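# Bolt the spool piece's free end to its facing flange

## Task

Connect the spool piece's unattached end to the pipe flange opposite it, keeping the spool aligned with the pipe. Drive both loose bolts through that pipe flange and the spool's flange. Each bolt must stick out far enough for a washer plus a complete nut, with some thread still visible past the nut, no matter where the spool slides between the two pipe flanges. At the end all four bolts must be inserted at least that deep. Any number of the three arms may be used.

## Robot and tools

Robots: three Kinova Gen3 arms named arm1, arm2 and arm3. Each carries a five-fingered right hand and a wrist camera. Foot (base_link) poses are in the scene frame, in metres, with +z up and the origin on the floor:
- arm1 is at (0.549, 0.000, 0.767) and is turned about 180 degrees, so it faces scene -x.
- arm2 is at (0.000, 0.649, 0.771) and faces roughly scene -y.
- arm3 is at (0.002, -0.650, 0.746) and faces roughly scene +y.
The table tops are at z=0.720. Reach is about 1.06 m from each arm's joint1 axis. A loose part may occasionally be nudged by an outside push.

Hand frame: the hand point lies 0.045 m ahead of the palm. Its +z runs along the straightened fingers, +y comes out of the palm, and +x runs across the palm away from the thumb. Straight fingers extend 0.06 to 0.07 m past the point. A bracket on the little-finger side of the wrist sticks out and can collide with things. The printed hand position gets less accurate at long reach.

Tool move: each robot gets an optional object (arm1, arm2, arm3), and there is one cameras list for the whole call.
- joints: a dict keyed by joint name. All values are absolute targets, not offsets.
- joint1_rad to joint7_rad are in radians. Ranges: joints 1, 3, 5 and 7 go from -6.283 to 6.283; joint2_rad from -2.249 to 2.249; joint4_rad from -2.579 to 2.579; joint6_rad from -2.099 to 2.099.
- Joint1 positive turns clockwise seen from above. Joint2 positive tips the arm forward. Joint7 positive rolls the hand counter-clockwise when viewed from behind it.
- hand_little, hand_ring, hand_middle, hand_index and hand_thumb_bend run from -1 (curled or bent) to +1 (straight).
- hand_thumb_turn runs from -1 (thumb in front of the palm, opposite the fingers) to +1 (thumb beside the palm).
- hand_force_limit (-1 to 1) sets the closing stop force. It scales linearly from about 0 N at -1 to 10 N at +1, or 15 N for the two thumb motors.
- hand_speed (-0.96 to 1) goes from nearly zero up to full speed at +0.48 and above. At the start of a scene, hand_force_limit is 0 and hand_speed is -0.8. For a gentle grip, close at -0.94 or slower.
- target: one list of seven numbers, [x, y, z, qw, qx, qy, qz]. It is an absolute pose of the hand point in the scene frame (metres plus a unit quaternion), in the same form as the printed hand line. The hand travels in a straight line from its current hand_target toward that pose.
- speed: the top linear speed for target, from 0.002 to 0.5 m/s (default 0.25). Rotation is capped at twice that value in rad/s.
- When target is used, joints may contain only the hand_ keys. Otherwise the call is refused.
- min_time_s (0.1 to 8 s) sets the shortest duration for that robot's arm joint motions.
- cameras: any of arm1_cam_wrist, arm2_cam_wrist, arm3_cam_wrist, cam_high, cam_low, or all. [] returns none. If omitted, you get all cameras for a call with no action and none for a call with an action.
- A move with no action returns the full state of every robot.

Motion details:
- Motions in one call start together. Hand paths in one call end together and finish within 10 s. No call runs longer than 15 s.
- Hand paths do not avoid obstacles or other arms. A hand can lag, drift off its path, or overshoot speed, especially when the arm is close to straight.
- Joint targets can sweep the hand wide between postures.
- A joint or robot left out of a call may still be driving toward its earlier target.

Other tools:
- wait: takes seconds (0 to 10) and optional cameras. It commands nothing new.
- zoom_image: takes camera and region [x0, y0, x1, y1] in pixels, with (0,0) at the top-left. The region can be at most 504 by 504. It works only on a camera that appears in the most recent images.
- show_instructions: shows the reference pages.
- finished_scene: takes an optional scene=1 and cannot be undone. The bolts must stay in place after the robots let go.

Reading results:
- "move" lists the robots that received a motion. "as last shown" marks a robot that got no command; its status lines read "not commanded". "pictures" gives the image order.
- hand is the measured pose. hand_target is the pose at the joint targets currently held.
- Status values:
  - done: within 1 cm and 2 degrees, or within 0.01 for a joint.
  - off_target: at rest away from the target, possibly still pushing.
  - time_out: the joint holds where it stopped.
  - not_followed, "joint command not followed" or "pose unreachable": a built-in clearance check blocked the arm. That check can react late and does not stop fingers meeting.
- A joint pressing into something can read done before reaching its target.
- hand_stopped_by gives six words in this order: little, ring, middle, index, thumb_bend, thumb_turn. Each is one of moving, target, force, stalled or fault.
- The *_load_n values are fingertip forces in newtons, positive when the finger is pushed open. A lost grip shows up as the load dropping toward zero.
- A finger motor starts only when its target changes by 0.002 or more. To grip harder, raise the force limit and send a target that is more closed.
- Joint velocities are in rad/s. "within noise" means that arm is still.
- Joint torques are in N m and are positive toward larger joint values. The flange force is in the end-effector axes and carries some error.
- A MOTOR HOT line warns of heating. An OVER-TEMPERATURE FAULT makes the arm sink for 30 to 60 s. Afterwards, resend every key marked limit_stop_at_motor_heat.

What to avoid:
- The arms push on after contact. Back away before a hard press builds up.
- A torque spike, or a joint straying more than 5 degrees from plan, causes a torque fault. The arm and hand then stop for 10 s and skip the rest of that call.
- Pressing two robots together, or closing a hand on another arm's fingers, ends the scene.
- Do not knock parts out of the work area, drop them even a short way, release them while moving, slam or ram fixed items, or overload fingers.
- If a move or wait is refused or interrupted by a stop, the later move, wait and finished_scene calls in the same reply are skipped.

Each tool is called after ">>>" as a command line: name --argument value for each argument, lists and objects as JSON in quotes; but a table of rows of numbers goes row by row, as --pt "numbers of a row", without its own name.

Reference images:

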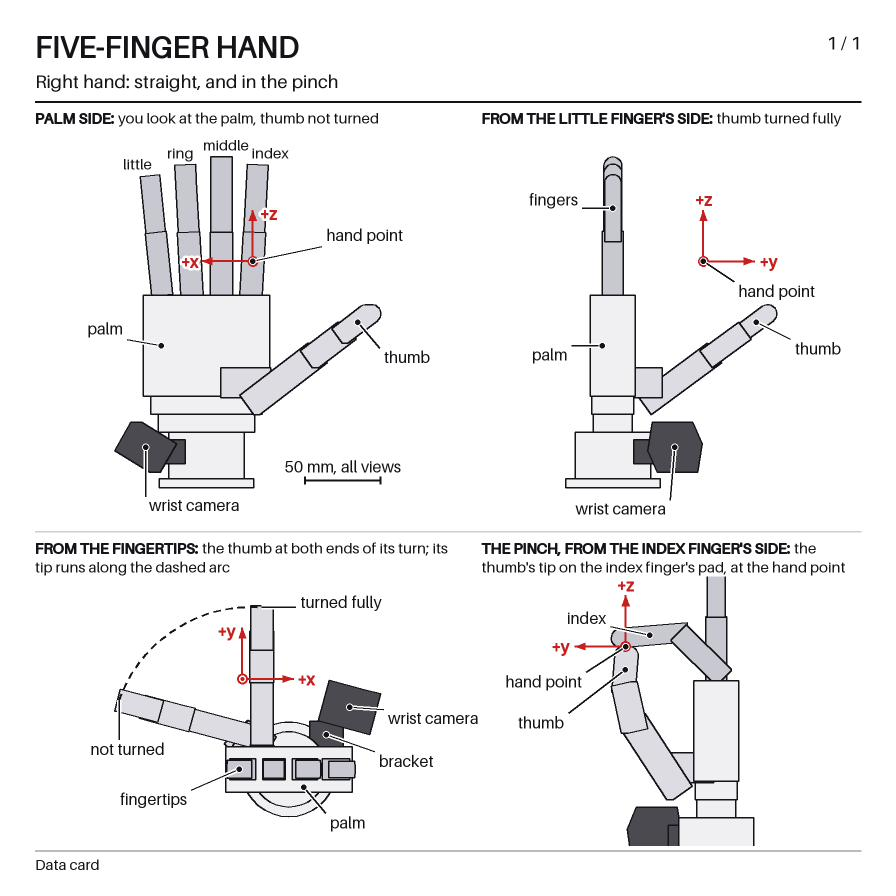

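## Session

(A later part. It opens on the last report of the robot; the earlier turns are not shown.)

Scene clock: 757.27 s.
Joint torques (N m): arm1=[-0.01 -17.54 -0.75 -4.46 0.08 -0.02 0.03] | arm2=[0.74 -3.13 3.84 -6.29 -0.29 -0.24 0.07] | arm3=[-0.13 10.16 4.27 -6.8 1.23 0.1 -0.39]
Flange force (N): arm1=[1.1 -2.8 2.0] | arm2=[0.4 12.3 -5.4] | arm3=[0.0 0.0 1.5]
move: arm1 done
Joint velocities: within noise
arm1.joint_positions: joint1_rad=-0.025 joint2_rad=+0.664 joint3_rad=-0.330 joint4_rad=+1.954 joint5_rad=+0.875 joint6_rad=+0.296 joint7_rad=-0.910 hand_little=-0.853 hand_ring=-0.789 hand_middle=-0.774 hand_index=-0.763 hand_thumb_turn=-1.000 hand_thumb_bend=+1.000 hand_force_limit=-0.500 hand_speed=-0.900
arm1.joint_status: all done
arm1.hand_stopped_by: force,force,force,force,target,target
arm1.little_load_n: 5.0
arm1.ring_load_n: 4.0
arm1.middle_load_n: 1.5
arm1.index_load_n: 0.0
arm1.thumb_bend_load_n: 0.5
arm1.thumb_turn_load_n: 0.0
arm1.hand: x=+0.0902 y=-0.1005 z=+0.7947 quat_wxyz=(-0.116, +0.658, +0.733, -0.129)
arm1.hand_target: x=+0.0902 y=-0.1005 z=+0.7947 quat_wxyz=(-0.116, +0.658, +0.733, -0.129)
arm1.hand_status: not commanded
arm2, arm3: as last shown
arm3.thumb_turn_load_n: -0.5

>>> move --arm1 '{"joints": {"hand_index": -0.9, "hand_middle": -0.9, "hand_speed": -0.94, "hand_force_limit": -0.6}}' --cameras '["arm3_cam_wrist", "cam_low", "cam_high"]'

>>> zoom_image --camera "arm3_cam_wrist" --region '[260, 180, 410, 290]'

>>> zoom_image --camera "cam_low" --region '[540, 140, 640, 260]'

>>> zoom_image --camera "cam_high" --region '[470, 160, 540, 250]'

Scene clock: 768.70 s.
Joint torques (N m): arm1=[0.04 -17.41 -0.77 -4.43 0.07 -0.1 0.04] | arm2=[0.76 -3.1 3.88 -6.25 -0.3 -0.26 0.08] | arm3=[-0.13 10.2 4.27 -6.8 1.21 0.1 -0.36]
Flange force (N): arm1=[0.9 -2.8 1.7] | arm2=[0.4 12.4 -5.5] | arm3=[0.0 0.1 1.5]
move: arm1 off_target
Joint velocities: within noise
arm1.joint_positions: joint1_rad=-0.025 joint2_rad=+0.664 joint3_rad=-0.330 joint4_rad=+1.954 joint5_rad=+0.875 joint6_rad=+0.296 joint7_rad=-0.910 hand_little=-0.853 hand_ring=-0.789 hand_middle=-0.779 hand_index=-0.784 hand_thumb_turn=-1.000 hand_thumb_bend=+1.000 hand_force_limit=-0.600 hand_speed=-0.940
arm1.joint_status: hand_middle off_target (ended at -0.779, target -0.900); hand_index off_target (ended at -0.784, target -0.900); the others done
arm1.hand_stopped_by: force,force,force,force,target,target
arm1.little_load_n: 4.5
arm1.ring_load_n: 3.0
arm1.middle_load_n: 2.5
arm1.index_load_n: 3.0
arm1.thumb_bend_load_n: 0.5
arm1.thumb_turn_load_n: 0.0
arm1.hand: x=+0.0902 y=-0.1005 z=+0.7947 quat_wxyz=(-0.116, +0.658, +0.733, -0.129)
arm1.hand_target: x=+0.0902 y=-0.1005 z=+0.7947 quat_wxyz=(-0.116, +0.658, +0.733, -0.129)
arm1.hand_status: not commanded
arm2, arm3: as last shown
arm3.ring_load_n: -0.5
arm3.thumb_turn_load_n: 0.0
pictures: arm3_cam_wrist, cam_high, cam_low
Images, in order (width x height): arm3_cam_wrist 672x504, cam_high 896x504, cam_low 896x504.

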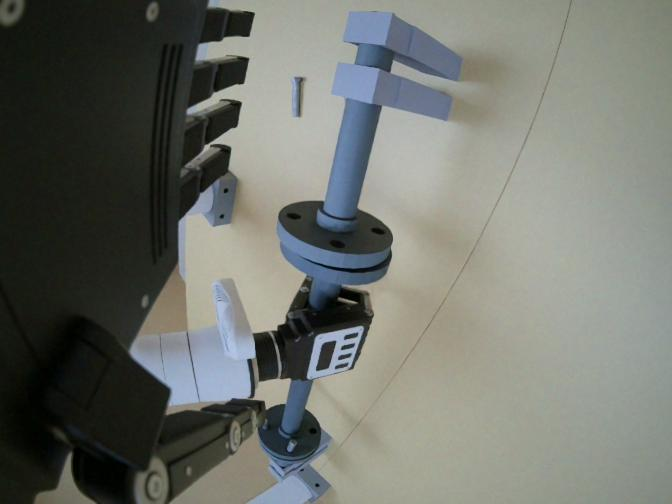

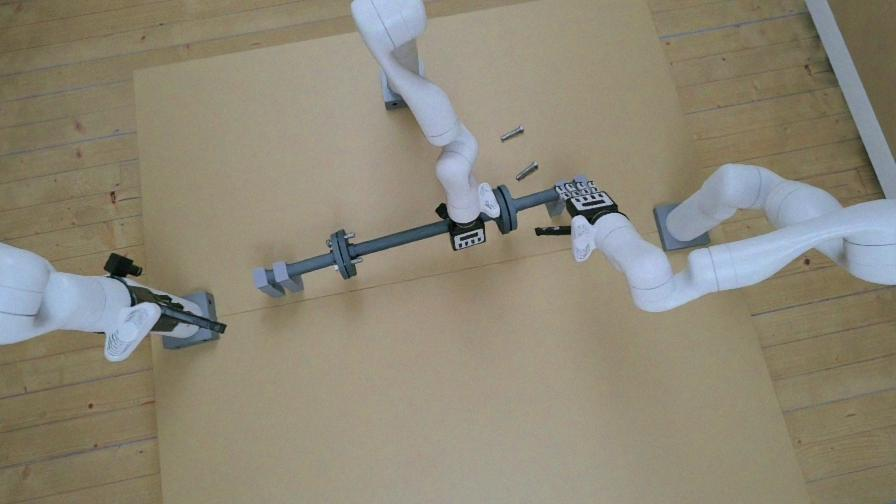

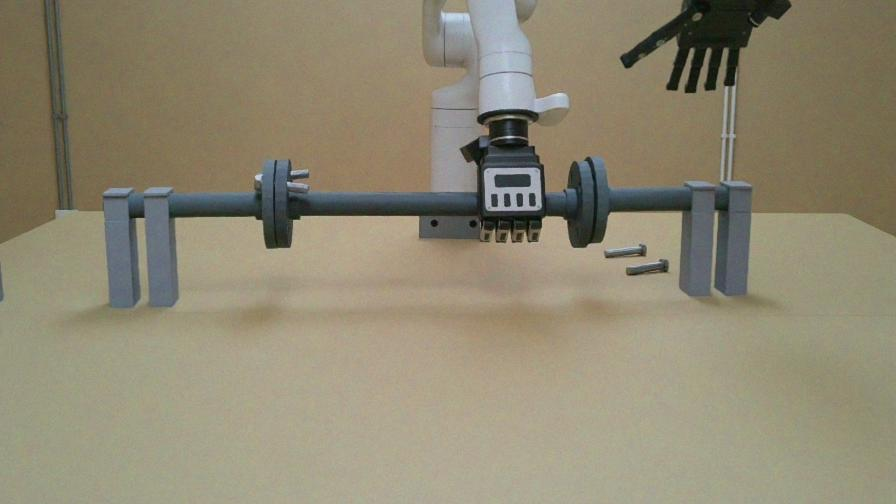

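Scaled by 3.360 from the camera's image (finer frame: 960x720).

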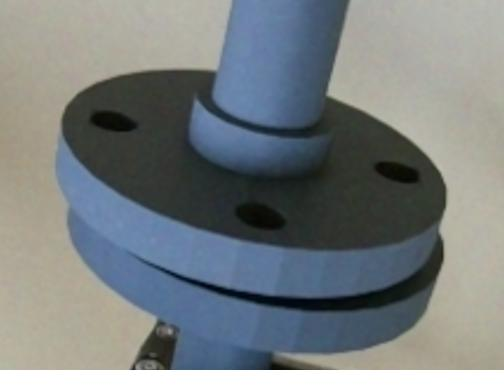

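Scaled by 4.200 from the camera's image (finer frame: 1280x720).

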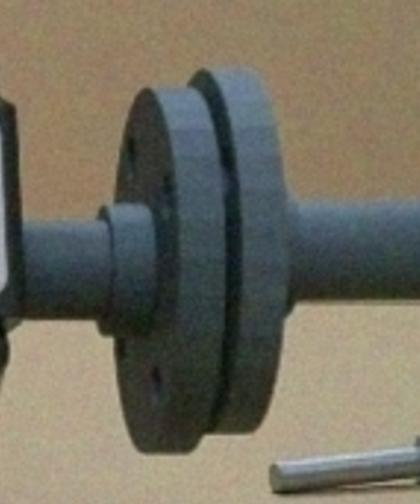

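Scaled by 5.600 from the camera's image (finer frame: 1280x720).

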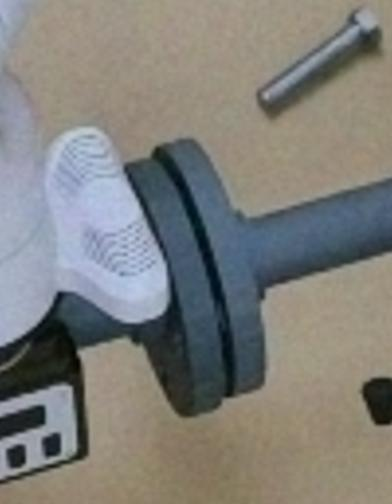

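>>> move --arm1 '{"target": [0.0902, -0.1005, 0.7997, -0.116, 0.6576, 0.733, -0.1292], "speed": 0.02}' --cameras '["arm3_cam_wrist", "cam_low", "cam_high"]'

>>> zoom_image --camera "arm3_cam_wrist" --region '[260, 180, 410, 290]'

>>> zoom_image --camera "cam_low" --region '[540, 140, 640, 260]'

>>> zoom_image --camera "cam_high" --region '[470, 160, 540, 250]'

>>> zoom_image --camera "cam_low" --region '[230, 140, 330, 260]'

Scene clock: 789.20 s.
Joint torques (N m): arm1=[0.32 -17.74 -0.42 -4.59 0.15 0.28 0] | arm2=[0.75 -3.07 3.89 -6.28 -0.3 -0.23 0.06] | arm3=[-0.18 10.24 4.29 -6.74 1.23 0.13 -0.37]
Flange force (N): arm1=[0.7 -2.6 2.6] | arm2=[0.5 12.3 -5.3] | arm3=[-0.4 0.2 1.5]
move: arm1 done
Joint velocities: within noise
arm1.joint_positions: joint1_rad=-0.012 joint2_rad=+0.656 joint3_rad=-0.349 joint4_rad=+1.951 joint5_rad=+0.862 joint6_rad=+0.313 joint7_rad=-0.895 hand_little=-0.853 hand_ring=-0.789 hand_middle=-0.779 hand_index=-0.785 hand_thumb_turn=-1.000 hand_thumb_bend=+1.000 hand_force_limit=-0.600 hand_speed=-0.940
arm1.joint_status: not commanded
arm1.hand_stopped_by: force,force,force,force,target,target
arm1.little_load_n: 9.0
arm1.ring_load_n: 6.0
arm1.middle_load_n: 2.5
arm1.index_load_n: 0.5
arm1.thumb_bend_load_n: 1.0
arm1.thumb_turn_load_n: 0.0
arm1.hand: x=+0.0902 y=-0.1005 z=+0.7997 quat_wxyz=(-0.116, +0.658, +0.733, -0.129)
arm1.hand_target: x=+0.0902 y=-0.1005 z=+0.7997 quat_wxyz=(-0.116, +0.658, +0.733, -0.129)
arm1.hand_status: done (0.000 m and 0.0 deg from the pose sent, 0.005 m and 0.0 deg at the start)
arm2, arm3: as last shown
arm3.ring_load_n: 0.0
arm3.index_load_n: -0.5
pictures: arm3_cam_wrist, cam_high, cam_low
Images, in order (width x height): arm3_cam_wrist 672x504, cam_high 896x504, cam_low 896x504.

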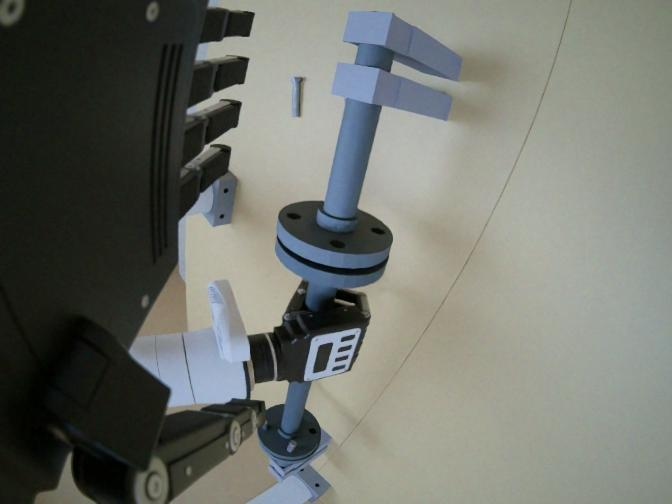

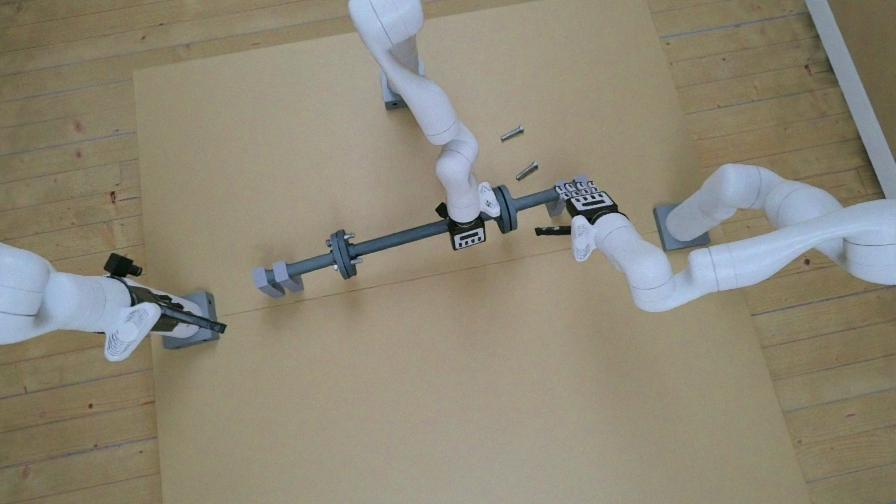

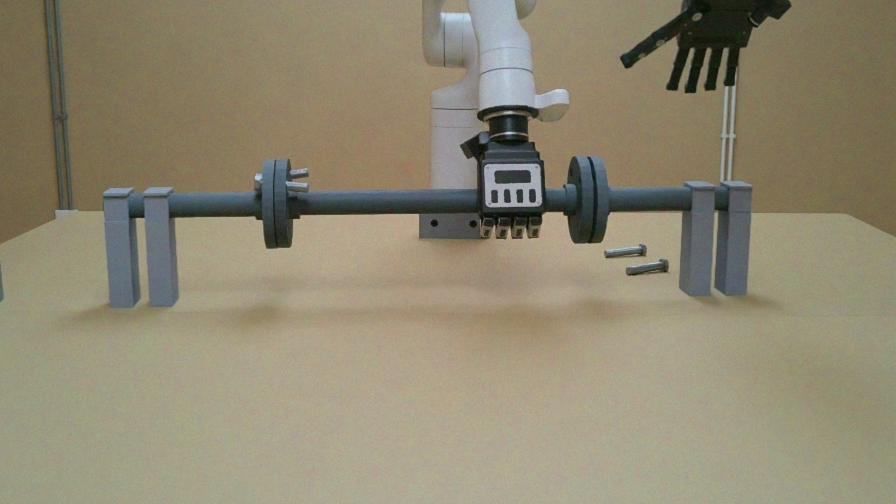

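Scaled by 3.360 from the camera's image (finer frame: 960x720).

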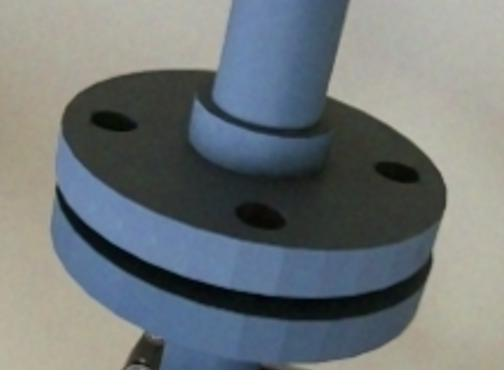

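Scaled by 4.200 from the camera's image (finer frame: 1280x720).

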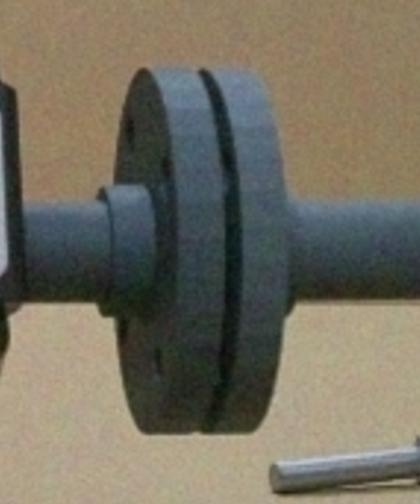

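Scaled by 5.600 from the camera's image (finer frame: 1280x720).

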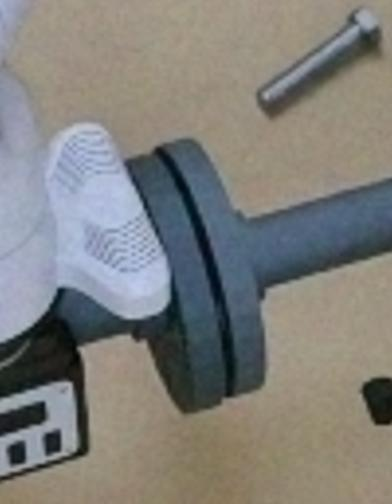

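Scaled by 4.200 from the camera's image (finer frame: 1280x720).

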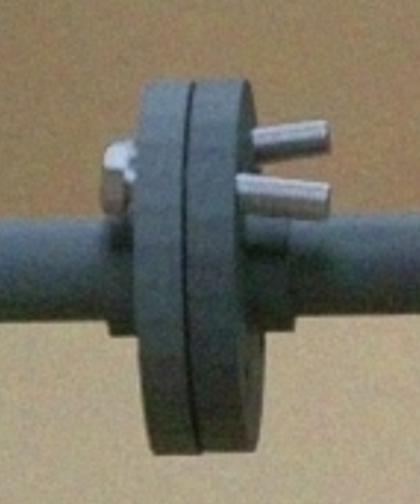

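>>> move --arm3 '{"joints": {"hand_index": -0.28, "hand_middle": -1, "hand_ring": -1, "hand_little": -1, "hand_thumb_turn": -0.85, "hand_thumb_bend": 0.46, "hand_speed": 0.0}}' --cameras '["arm3_cam_wrist", "cam_low"]'

>>> zoom_image --camera "arm3_cam_wrist" --region '[170, 80, 500, 380]'

>>> zoom_image --camera "cam_low" --region '[600, 0, 800, 150]'

Scene clock: 830.90 s.
Joint torques (N m): arm1=[0.29 -17.67 -0.47 -4.49 0.14 0.33 0.01] | arm2=[0.77 -3.13 3.88 -6.3 -0.27 -0.22 0.05] | arm3=[-0.12 10.2 4.23 -6.79 1.16 0.12 -0.4]
Flange force (N): arm1=[0.7 -2.6 2.8] | arm2=[0.3 12.3 -5.2] | arm3=[0.1 -0.1 1.5]
move: arm3 done
Joint velocities: within noise
arm1: as last shown
arm1.little_load_n: 9.5
arm1.ring_load_n: 5.5
arm1.middle_load_n: 2.0
arm2.joint_positions: joint1_rad=+0.616 joint2_rad=-0.270 joint3_rad=-0.068 joint4_rad=+1.571 joint5_rad=-0.119 joint6_rad=+1.827 joint7_rad=-1.961 hand_little=+1.000 hand_ring=+1.000 hand_middle=+1.000 hand_index=+1.000 hand_thumb_turn=+1.000 hand_thumb_bend=+1.000 hand_force_limit=+0.000 hand_speed=-0.800
arm2.joint_status: not commanded
arm2.hand_stopped_by: target,target,target,target,target,target
arm2.little_load_n: 0.0
arm2.ring_load_n: 0.0
arm2.middle_load_n: 0.0
arm2.index_load_n: 0.0
arm2.thumb_bend_load_n: 0.0
arm2.thumb_turn_load_n: 0.0
arm2.hand: x=-0.0605 y=+0.4097 z=+1.2323 quat_wxyz=(-0.043, -0.936, -0.349, -0.023)
arm2.hand_target: x=-0.0605 y=+0.4097 z=+1.2323 quat_wxyz=(-0.043, -0.936, -0.349, -0.023)
arm2.hand_status: not commanded
arm3.joint_positions: joint1_rad=+1.832 joint2_rad=-0.555 joint3_rad=-1.980 joint4_rad=+1.804 joint5_rad=+0.282 joint6_rad=+1.242 joint7_rad=-1.820 hand_little=-1.000 hand_ring=-1.000 hand_middle=-1.000 hand_index=-0.280 hand_thumb_turn=-0.849 hand_thumb_bend=+0.460 hand_force_limit=+0.000 hand_speed=+0.000
arm3.joint_status: all done
arm3.hand_stopped_by: target,target,target,target,target,target
arm3.little_load_n: 0.0
arm3.ring_load_n: 0.0
arm3.middle_load_n: 0.0
arm3.index_load_n: 0.0
arm3.thumb_bend_load_n: 1.5
arm3.thumb_turn_load_n: 5.0
arm3.hand: x=+0.0000 y=-0.2800 z=+1.0000 quat_wxyz=(-0.271, +0.653, -0.653, +0.271)
arm3.hand_target: x=+0.0000 y=-0.2800 z=+1.0000 quat_wxyz=(-0.271, +0.653, -0.653, +0.271)
arm3.hand_status: not commanded
Images, in order (width x height): arm3_cam_wrist 672x504, cam_low 896x504.

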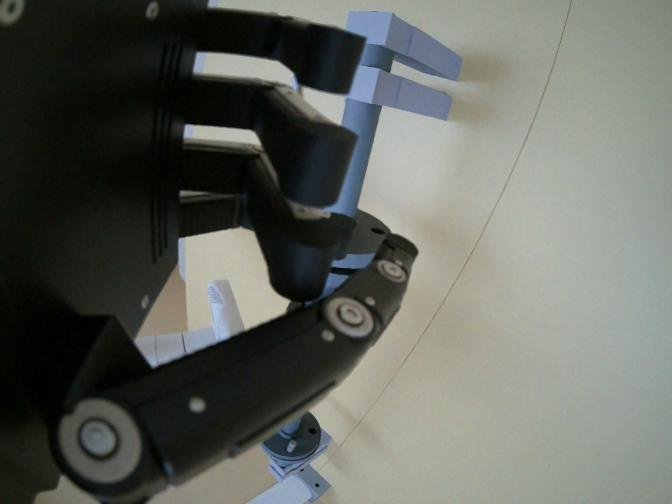

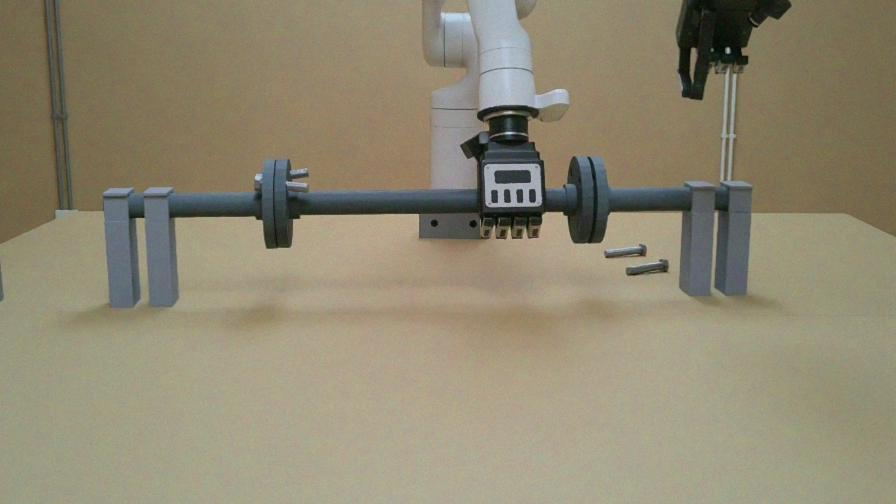

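Scaled by 1.527 from the camera's image (finer frame: 960x720).

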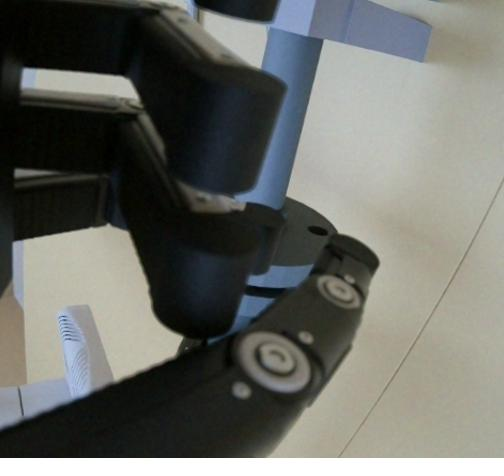

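Scaled by 2.520 from the camera's image (finer frame: 1280x720).

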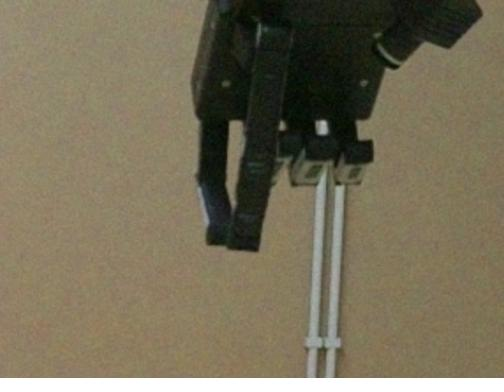

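>>> move --arm3 '{"joints": {"hand_middle": 1, "hand_ring": 1, "hand_little": 1, "hand_thumb_turn": -0.8, "hand_thumb_bend": 0.48}}' --cameras '["arm3_cam_wrist", "cam_low", "arm1_cam_wrist"]'

>>> zoom_image --camera "arm3_cam_wrist" --region '[170, 80, 500, 380]'

>>> zoom_image --camera "cam_low" --region '[620, 0, 770, 110]'

Scene clock: 867.10 s.
Joint torques (N m): arm1=[0.26 -17.82 -0.59 -4.56 0.2 0.26 -0.03] | arm2=[0.79 -3.12 3.85 -6.28 -0.32 -0.24 0.05] | arm3=[-0.14 10.2 4.33 -6.78 1.19 0.12 -0.38]
Flange force (N): arm1=[0.8 -2.7 3.0] | arm2=[0.3 12.2 -5.4] | arm3=[-0.2 0.1 1.5]
move: arm3 done
Joint velocities: within noise
arm1, arm2: as last shown
arm1.little_load_n: 9.0
arm1.index_load_n: 1.0
arm1.thumb_bend_load_n: 0.5
arm3.joint_positions: joint1_rad=+1.832 joint2_rad=-0.555 joint3_rad=-1.980 joint4_rad=+1.804 joint5_rad=+0.282 joint6_rad=+1.242 joint7_rad=-1.820 hand_little=+1.000 hand_ring=+1.000 hand_middle=+1.000 hand_index=-0.280 hand_thumb_turn=-0.800 hand_thumb_bend=+0.480 hand_force_limit=+0.000 hand_speed=+0.000
arm3.joint_status: all done
arm3.hand_stopped_by: target,target,target,target,target,target
arm3.little_load_n: 0.0
arm3.ring_load_n: 0.0
arm3.middle_load_n: 0.0
arm3.index_load_n: 0.0
arm3.thumb_bend_load_n: 0.0
arm3.thumb_turn_load_n: 0.0
arm3.hand: x=+0.0000 y=-0.2800 z=+1.0000 quat_wxyz=(-0.271, +0.653, -0.653, +0.271)
arm3.hand_target: x=+0.0000 y=-0.2800 z=+1.0000 quat_wxyz=(-0.271, +0.653, -0.653, +0.271)
arm3.hand_status: not commanded
pictures: arm1_cam_wrist, arm3_cam_wrist, cam_low
Images, in order (width x height): arm1_cam_wrist 672x504, arm3_cam_wrist 672x504, cam_low 896x504.

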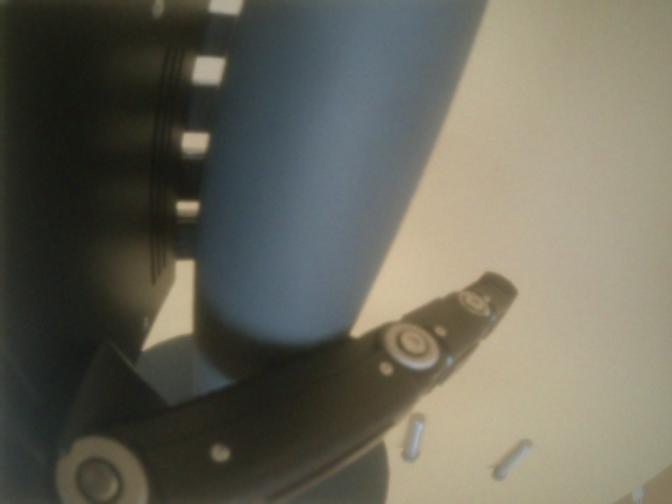

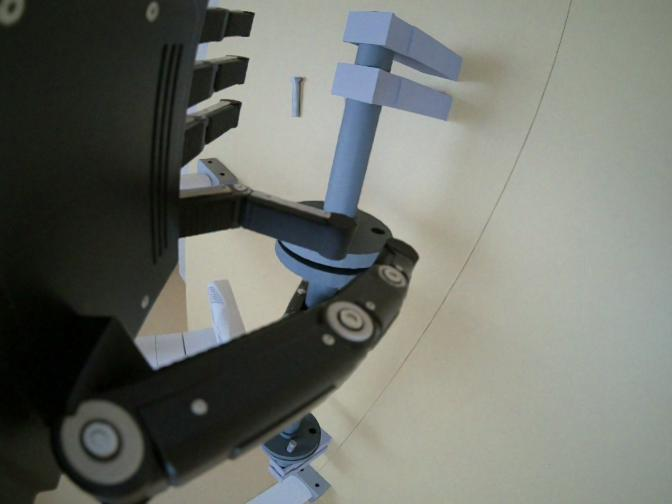

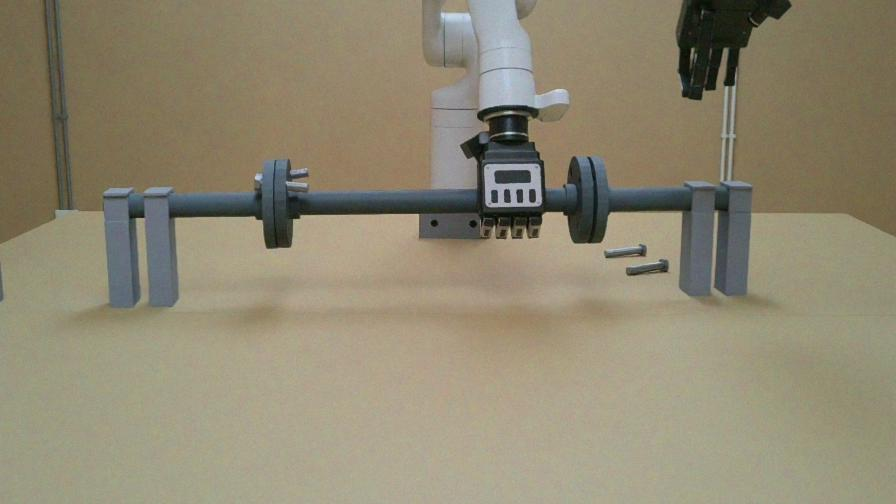

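Scaled by 1.527 from the camera's image (finer frame: 960x720).

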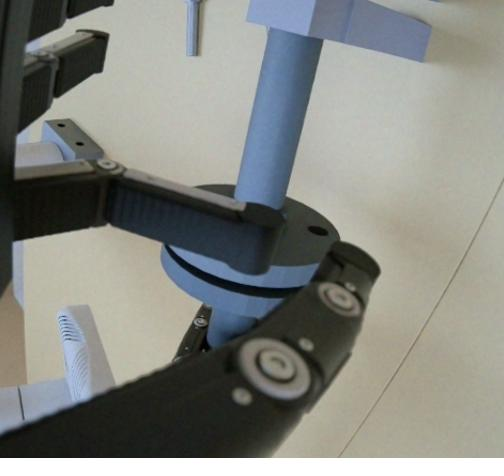

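Scaled by 3.360 from the camera's image (finer frame: 1280x720).

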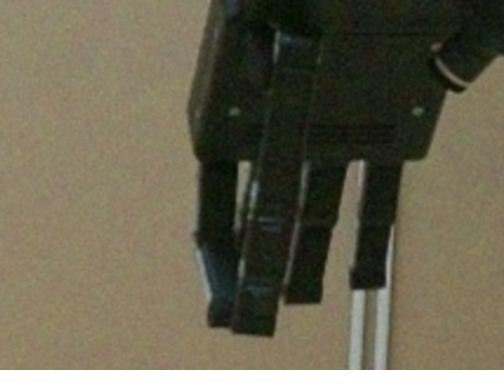

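>>> move --arm3 '{"target": [0.2715, -0.281, 0.86, 0.2982, -0.8190, 0.4605, -0.1677], "speed": 0.15, "joints": {"hand_thumb_bend": 0.8}}' --cameras '["all"]'

>>> zoom_image --camera "arm3_cam_wrist" --region '[170, 60, 500, 360]'

Scene clock: 909.37 s.
Joint torques (N m): arm1=[0.22 -17.74 -0.5 -4.61 0.14 0.33 0.05] | arm2=[0.71 -3.12 3.92 -6.25 -0.28 -0.23 0.04] | arm3=[-0.19 11.42 3.68 -5.71 -0.82 -0.71 -0.38]
Flange force (N): arm1=[0.8 -2.2 2.9] | arm2=[0.3 12.4 -5.4] | arm3=[1.4 0.2 0.7]
move: arm3 done
Joint velocities: within noise
arm1, arm2: as last shown
arm1.little_load_n: 9.5
arm1.middle_load_n: 2.5
arm1.index_load_n: 0.5
arm1.thumb_bend_load_n: 1.0
arm3.joint_positions: joint1_rad=+2.945 joint2_rad=-0.572 joint3_rad=-2.217 joint4_rad=+2.258 joint5_rad=+0.790 joint6_rad=-0.191 joint7_rad=-1.321 hand_little=+1.000 hand_ring=+1.000 hand_middle=+1.000 hand_index=-0.280 hand_thumb_turn=-0.800 hand_thumb_bend=+0.800 hand_force_limit=+0.000 hand_speed=+0.000
arm3.joint_status: all done
arm3.hand_stopped_by: target,target,target,target,target,target
arm3.little_load_n: 0.5
arm3.ring_load_n: 0.0
arm3.middle_load_n: 0.0
arm3.index_load_n: 0.5
arm3.thumb_bend_load_n: 0.0
arm3.thumb_turn_load_n: 0.0
arm3.hand: x=+0.2715 y=-0.2810 z=+0.8600 quat_wxyz=(-0.298, +0.819, -0.461, +0.168)
arm3.hand_target: x=+0.2715 y=-0.2810 z=+0.8600 quat_wxyz=(-0.298, +0.819, -0.461, +0.168)
arm3.hand_status: done (0.000 m and 0.0 deg from the pose sent, 0.305 m and 31.7 deg at the start)
pictures: arm1_cam_wrist, arm2_cam_wrist, arm3_cam_wrist, cam_high, cam_low
Images, in order (width x height): arm1_cam_wrist 672x504, arm2_cam_wrist 672x504, arm3_cam_wrist 672x504, cam_high 896x504, cam_low 896x504.

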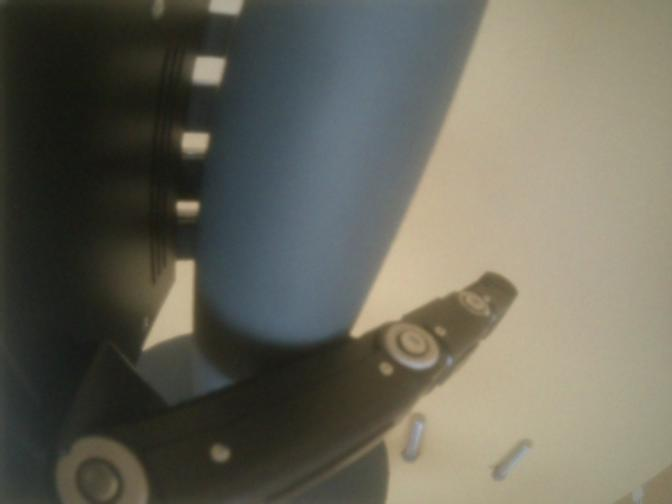

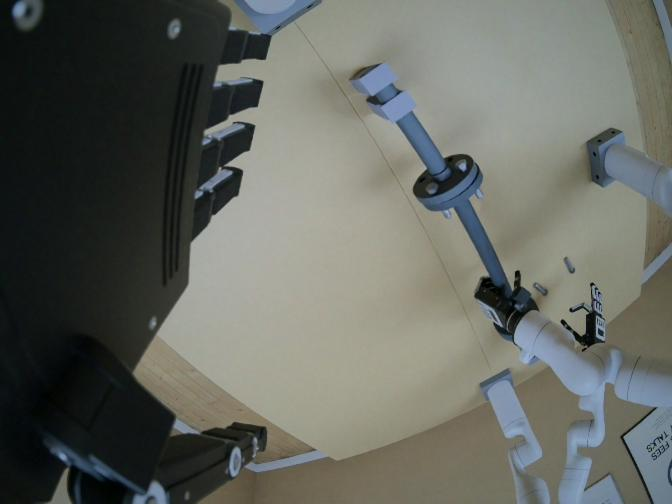

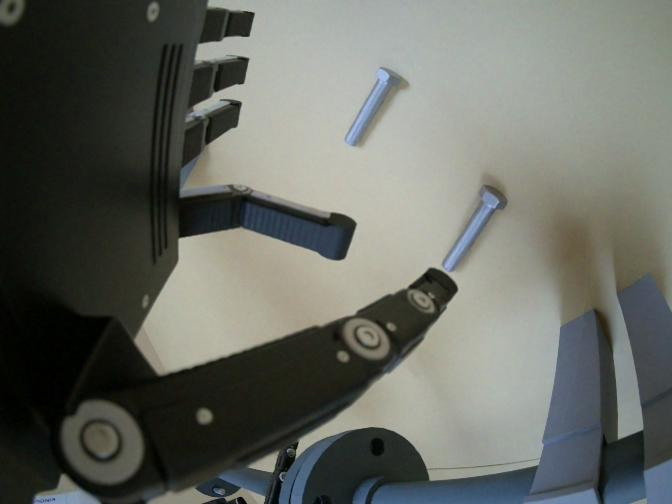

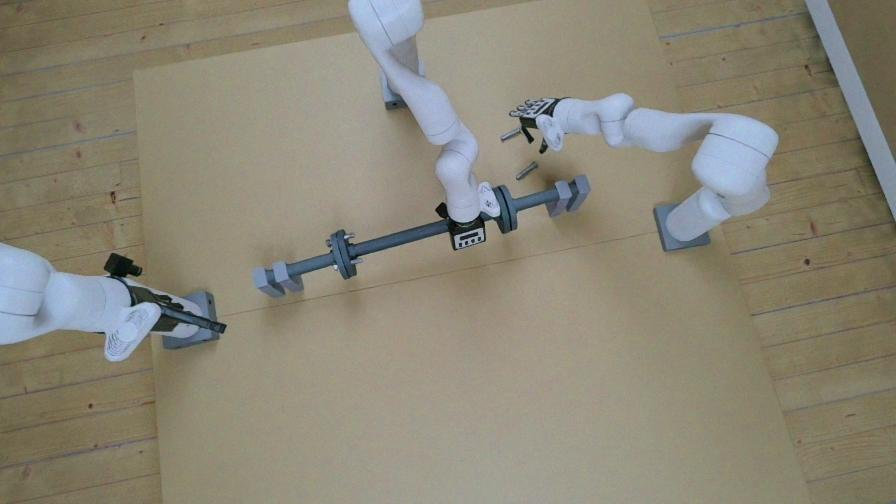

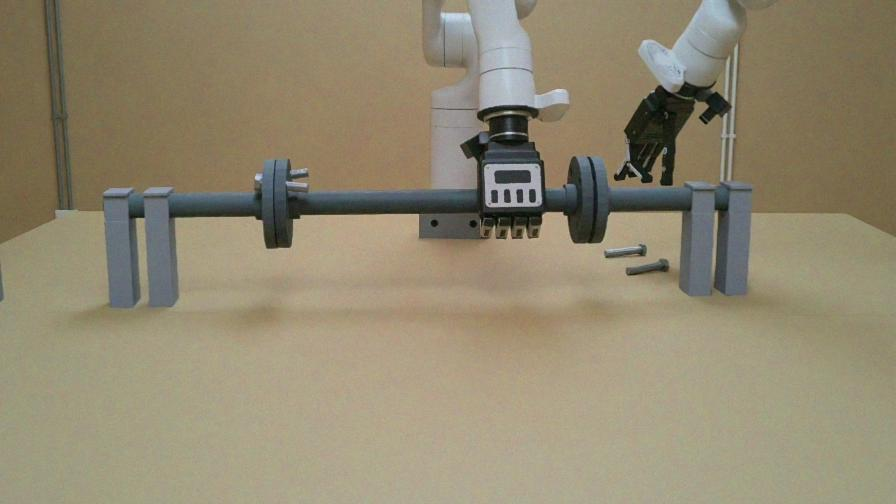

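Scaled by 1.527 from the camera's image (finer frame: 960x720).

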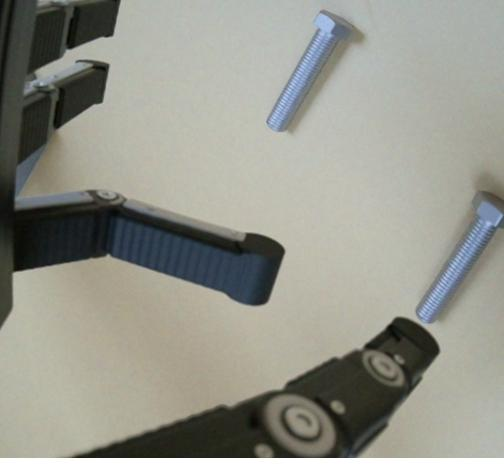

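>>> move --arm3 '{"target": [0.2535, -0.292, 0.775, 0.2982, -0.8190, 0.4605, -0.1677], "speed": 0.1, "joints": {"hand_middle": -1, "hand_ring": -1, "hand_little": -1}}' --cameras '["arm3_cam_wrist", "cam_high", "cam_low"]'

>>> zoom_image --camera "arm3_cam_wrist" --region '[170, 60, 500, 360]'

>>> zoom_image --camera "cam_high" --region '[460, 80, 600, 220]'

>>> zoom_image --camera "cam_low" --region '[560, 150, 720, 290]'

Scene clock: 950.77 s.
Joint torques (N m): arm1=[0.32 -17.79 -0.46 -4.69 0.16 0.27 0.03] | arm2=[0.8 -3.13 3.88 -6.29 -0.27 -0.26 0.05] | arm3=[-0.2 13.12 5.03 -2.44 -1.31 -0.78 -0.39]
Flange force (N): arm1=[0.6 -2.2 2.8] | arm2=[0.4 12.3 -5.4] | arm3=[1.7 0.1 0.2]
move: arm3 done
Joint velocities: within noise
arm1, arm2: as last shown
arm1.little_load_n: 9.0
arm1.thumb_bend_load_n: 0.5
arm3.joint_positions: joint1_rad=+2.923 joint2_rad=-0.923 joint3_rad=-2.169 joint4_rad=+2.379 joint5_rad=+0.546 joint6_rad=-0.573 joint7_rad=-1.273 hand_little=-1.000 hand_ring=-1.000 hand_middle=-1.000 hand_index=-0.280 hand_thumb_turn=-0.800 hand_thumb_bend=+0.800 hand_force_limit=+0.000 hand_speed=+0.000
arm3.joint_status: all done
arm3.hand_stopped_by: target,target,target,target,target,target
arm3.little_load_n: 0.0
arm3.ring_load_n: 0.0
arm3.middle_load_n: 0.0
arm3.index_load_n: 0.0
arm3.thumb_bend_load_n: 0.0
arm3.thumb_turn_load_n: 0.0
arm3.hand: x=+0.2535 y=-0.2920 z=+0.7750 quat_wxyz=(-0.298, +0.819, -0.461, +0.168)
arm3.hand_target: x=+0.2535 y=-0.2920 z=+0.7750 quat_wxyz=(-0.298, +0.819, -0.461, +0.168)
arm3.hand_status: done (0.000 m and 0.0 deg from the pose sent, 0.088 m and 0.0 deg at the start)
Images, in order (width x height): arm3_cam_wrist 672x504, cam_high 896x504, cam_low 896x504.

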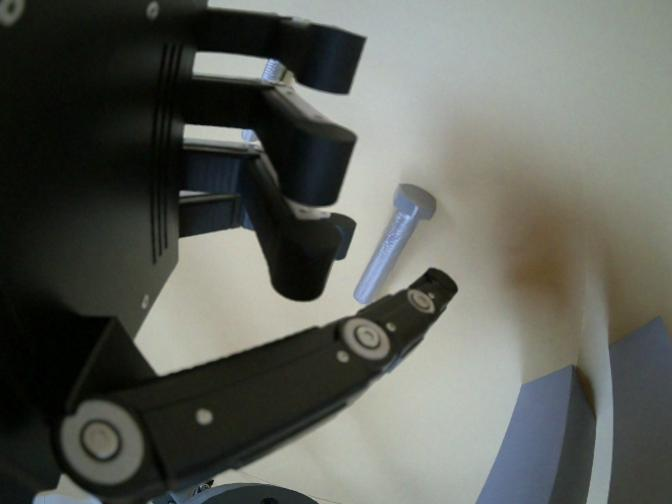

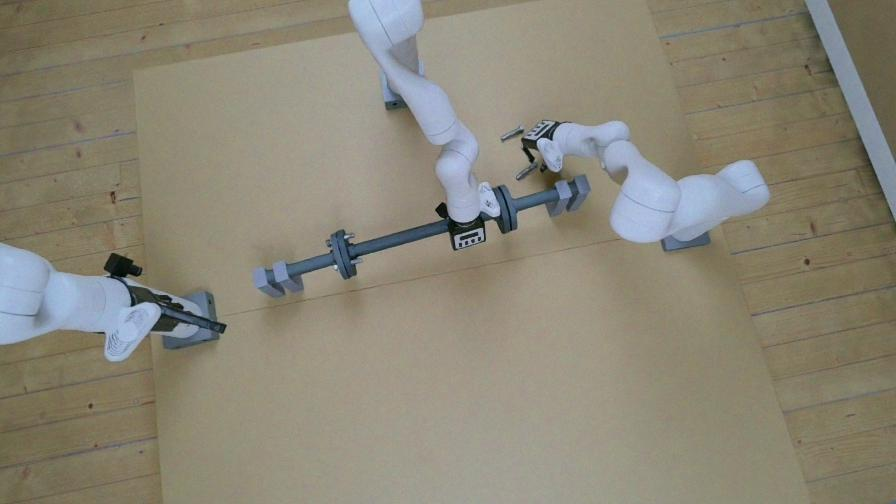

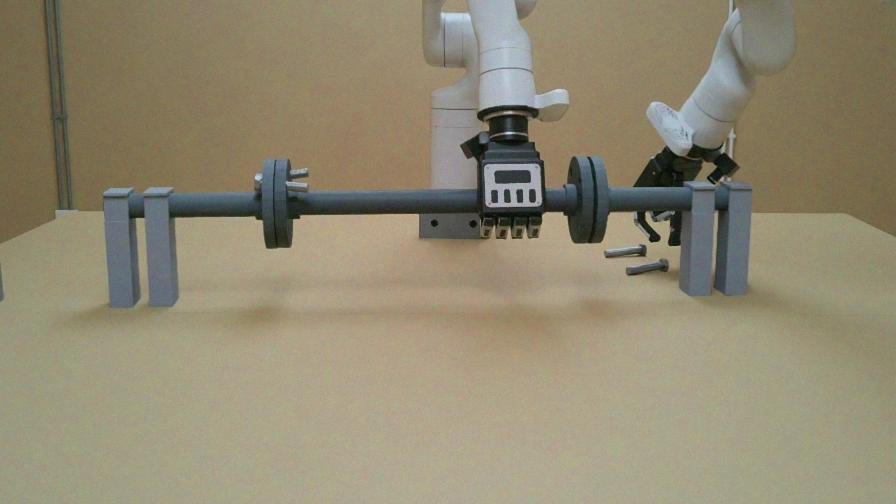

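Scaled by 1.527 from the camera's image (finer frame: 960x720).

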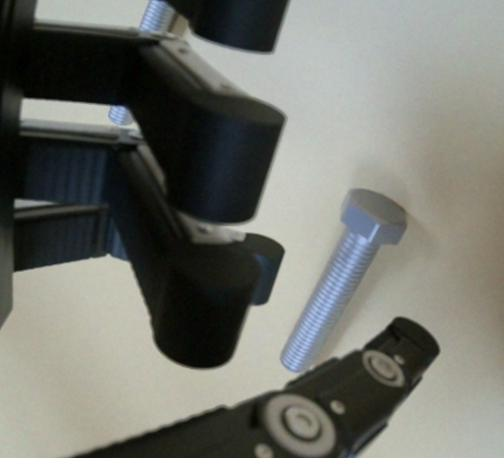

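Scaled by 3.600 from the camera's image (finer frame: 1280x720).

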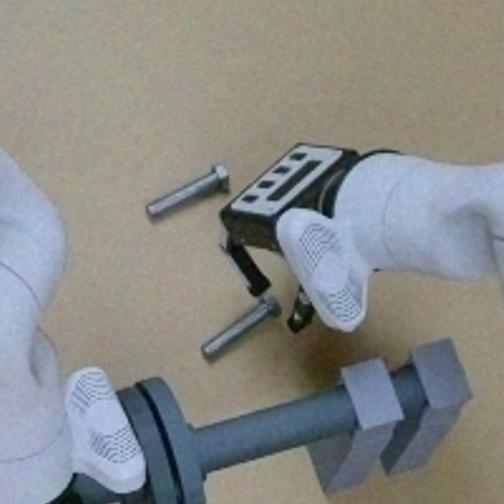

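Scaled by 3.150 from the camera's image (finer frame: 1280x720).

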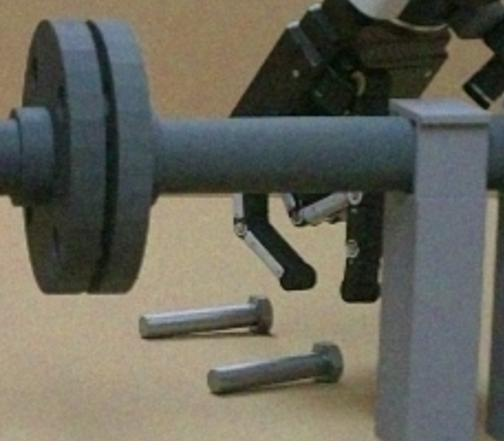

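>>> move --arm3 '{"target": [0.2578, -0.2868, 0.747, 0.2922, -0.8025, 0.4889, -0.1780], "speed": 0.06}' --cameras '["arm3_cam_wrist", "cam_low"]'

>>> zoom_image --camera "arm3_cam_wrist" --region '[170, 60, 500, 360]'

>>> zoom_image --camera "cam_low" --region '[560, 170, 720, 290]'

Scene clock: 988.73 s.
Joint torques (N m): arm1=[0.16 -17.74 -0.45 -4.53 0.17 0.3 0.03] | arm2=[0.76 -3.11 3.86 -6.31 -0.3 -0.29 0.06] | arm3=[-0.19 13.89 5.46 -1.76 -1.37 -0.7 -0.39]
Flange force (N): arm1=[1.1 -3.0 2.5] | arm2=[0.5 12.2 -5.4] | arm3=[1.7 0.1 0.1]
move: arm3 done
Joint velocities: within noise
arm1, arm2: as last shown
arm1.little_load_n: 9.5
arm1.thumb_bend_load_n: 1.0
arm3.joint_positions: joint1_rad=+2.917 joint2_rad=-1.021 joint3_rad=-2.210 joint4_rad=+2.349 joint5_rad=+0.456 joint6_rad=-0.564 joint7_rad=-1.332 hand_little=-1.000 hand_ring=-1.000 hand_middle=-1.000 hand_index=-0.280 hand_thumb_turn=-0.800 hand_thumb_bend=+0.800 hand_force_limit=+0.000 hand_speed=+0.000
arm3.joint_status: not commanded
arm3.hand_stopped_by: target,target,target,target,target,target
arm3.little_load_n: 0.0
arm3.ring_load_n: 0.0
arm3.middle_load_n: 0.0
arm3.index_load_n: 0.0
arm3.thumb_bend_load_n: 0.0
arm3.thumb_turn_load_n: 0.0
arm3.hand: x=+0.2578 y=-0.2868 z=+0.7470 quat_wxyz=(-0.292, +0.802, -0.489, +0.178)
arm3.hand_target: x=+0.2578 y=-0.2868 z=+0.7470 quat_wxyz=(-0.292, +0.802, -0.489, +0.178)
arm3.hand_status: done (0.000 m and 0.0 deg from the pose sent, 0.029 m and 4.0 deg at the start)
Images, in order (width x height): arm3_cam_wrist 672x504, cam_low 896x504.

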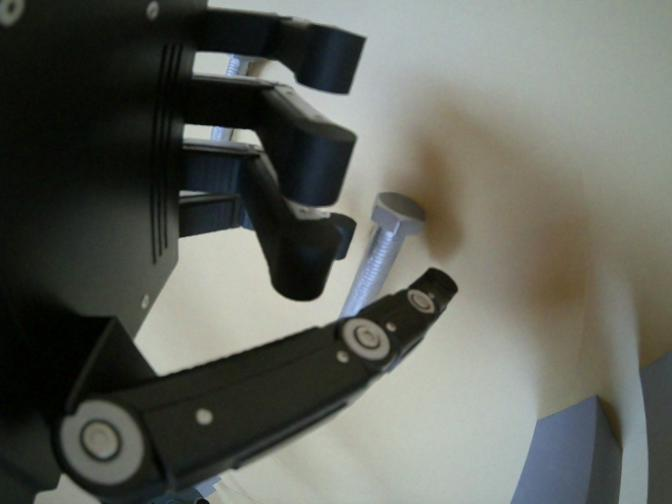

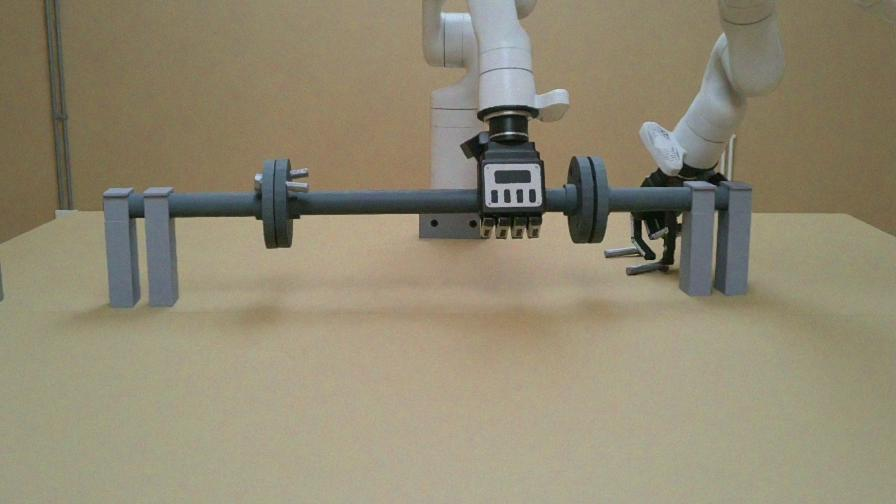

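Scaled by 1.527 from the camera's image (finer frame: 960x720).

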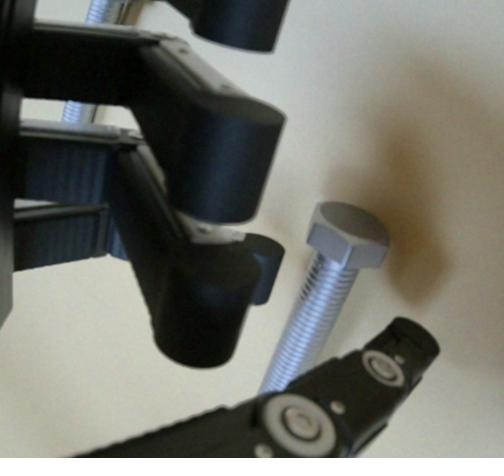

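Scaled by 3.150 from the camera's image (finer frame: 1280x720).

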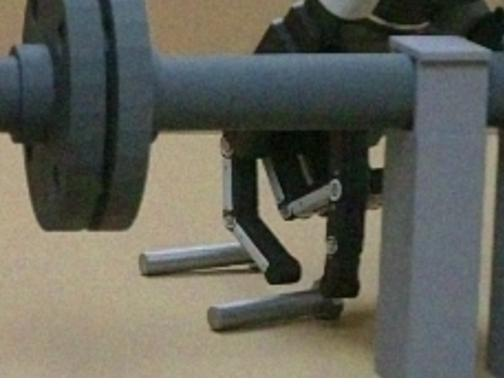

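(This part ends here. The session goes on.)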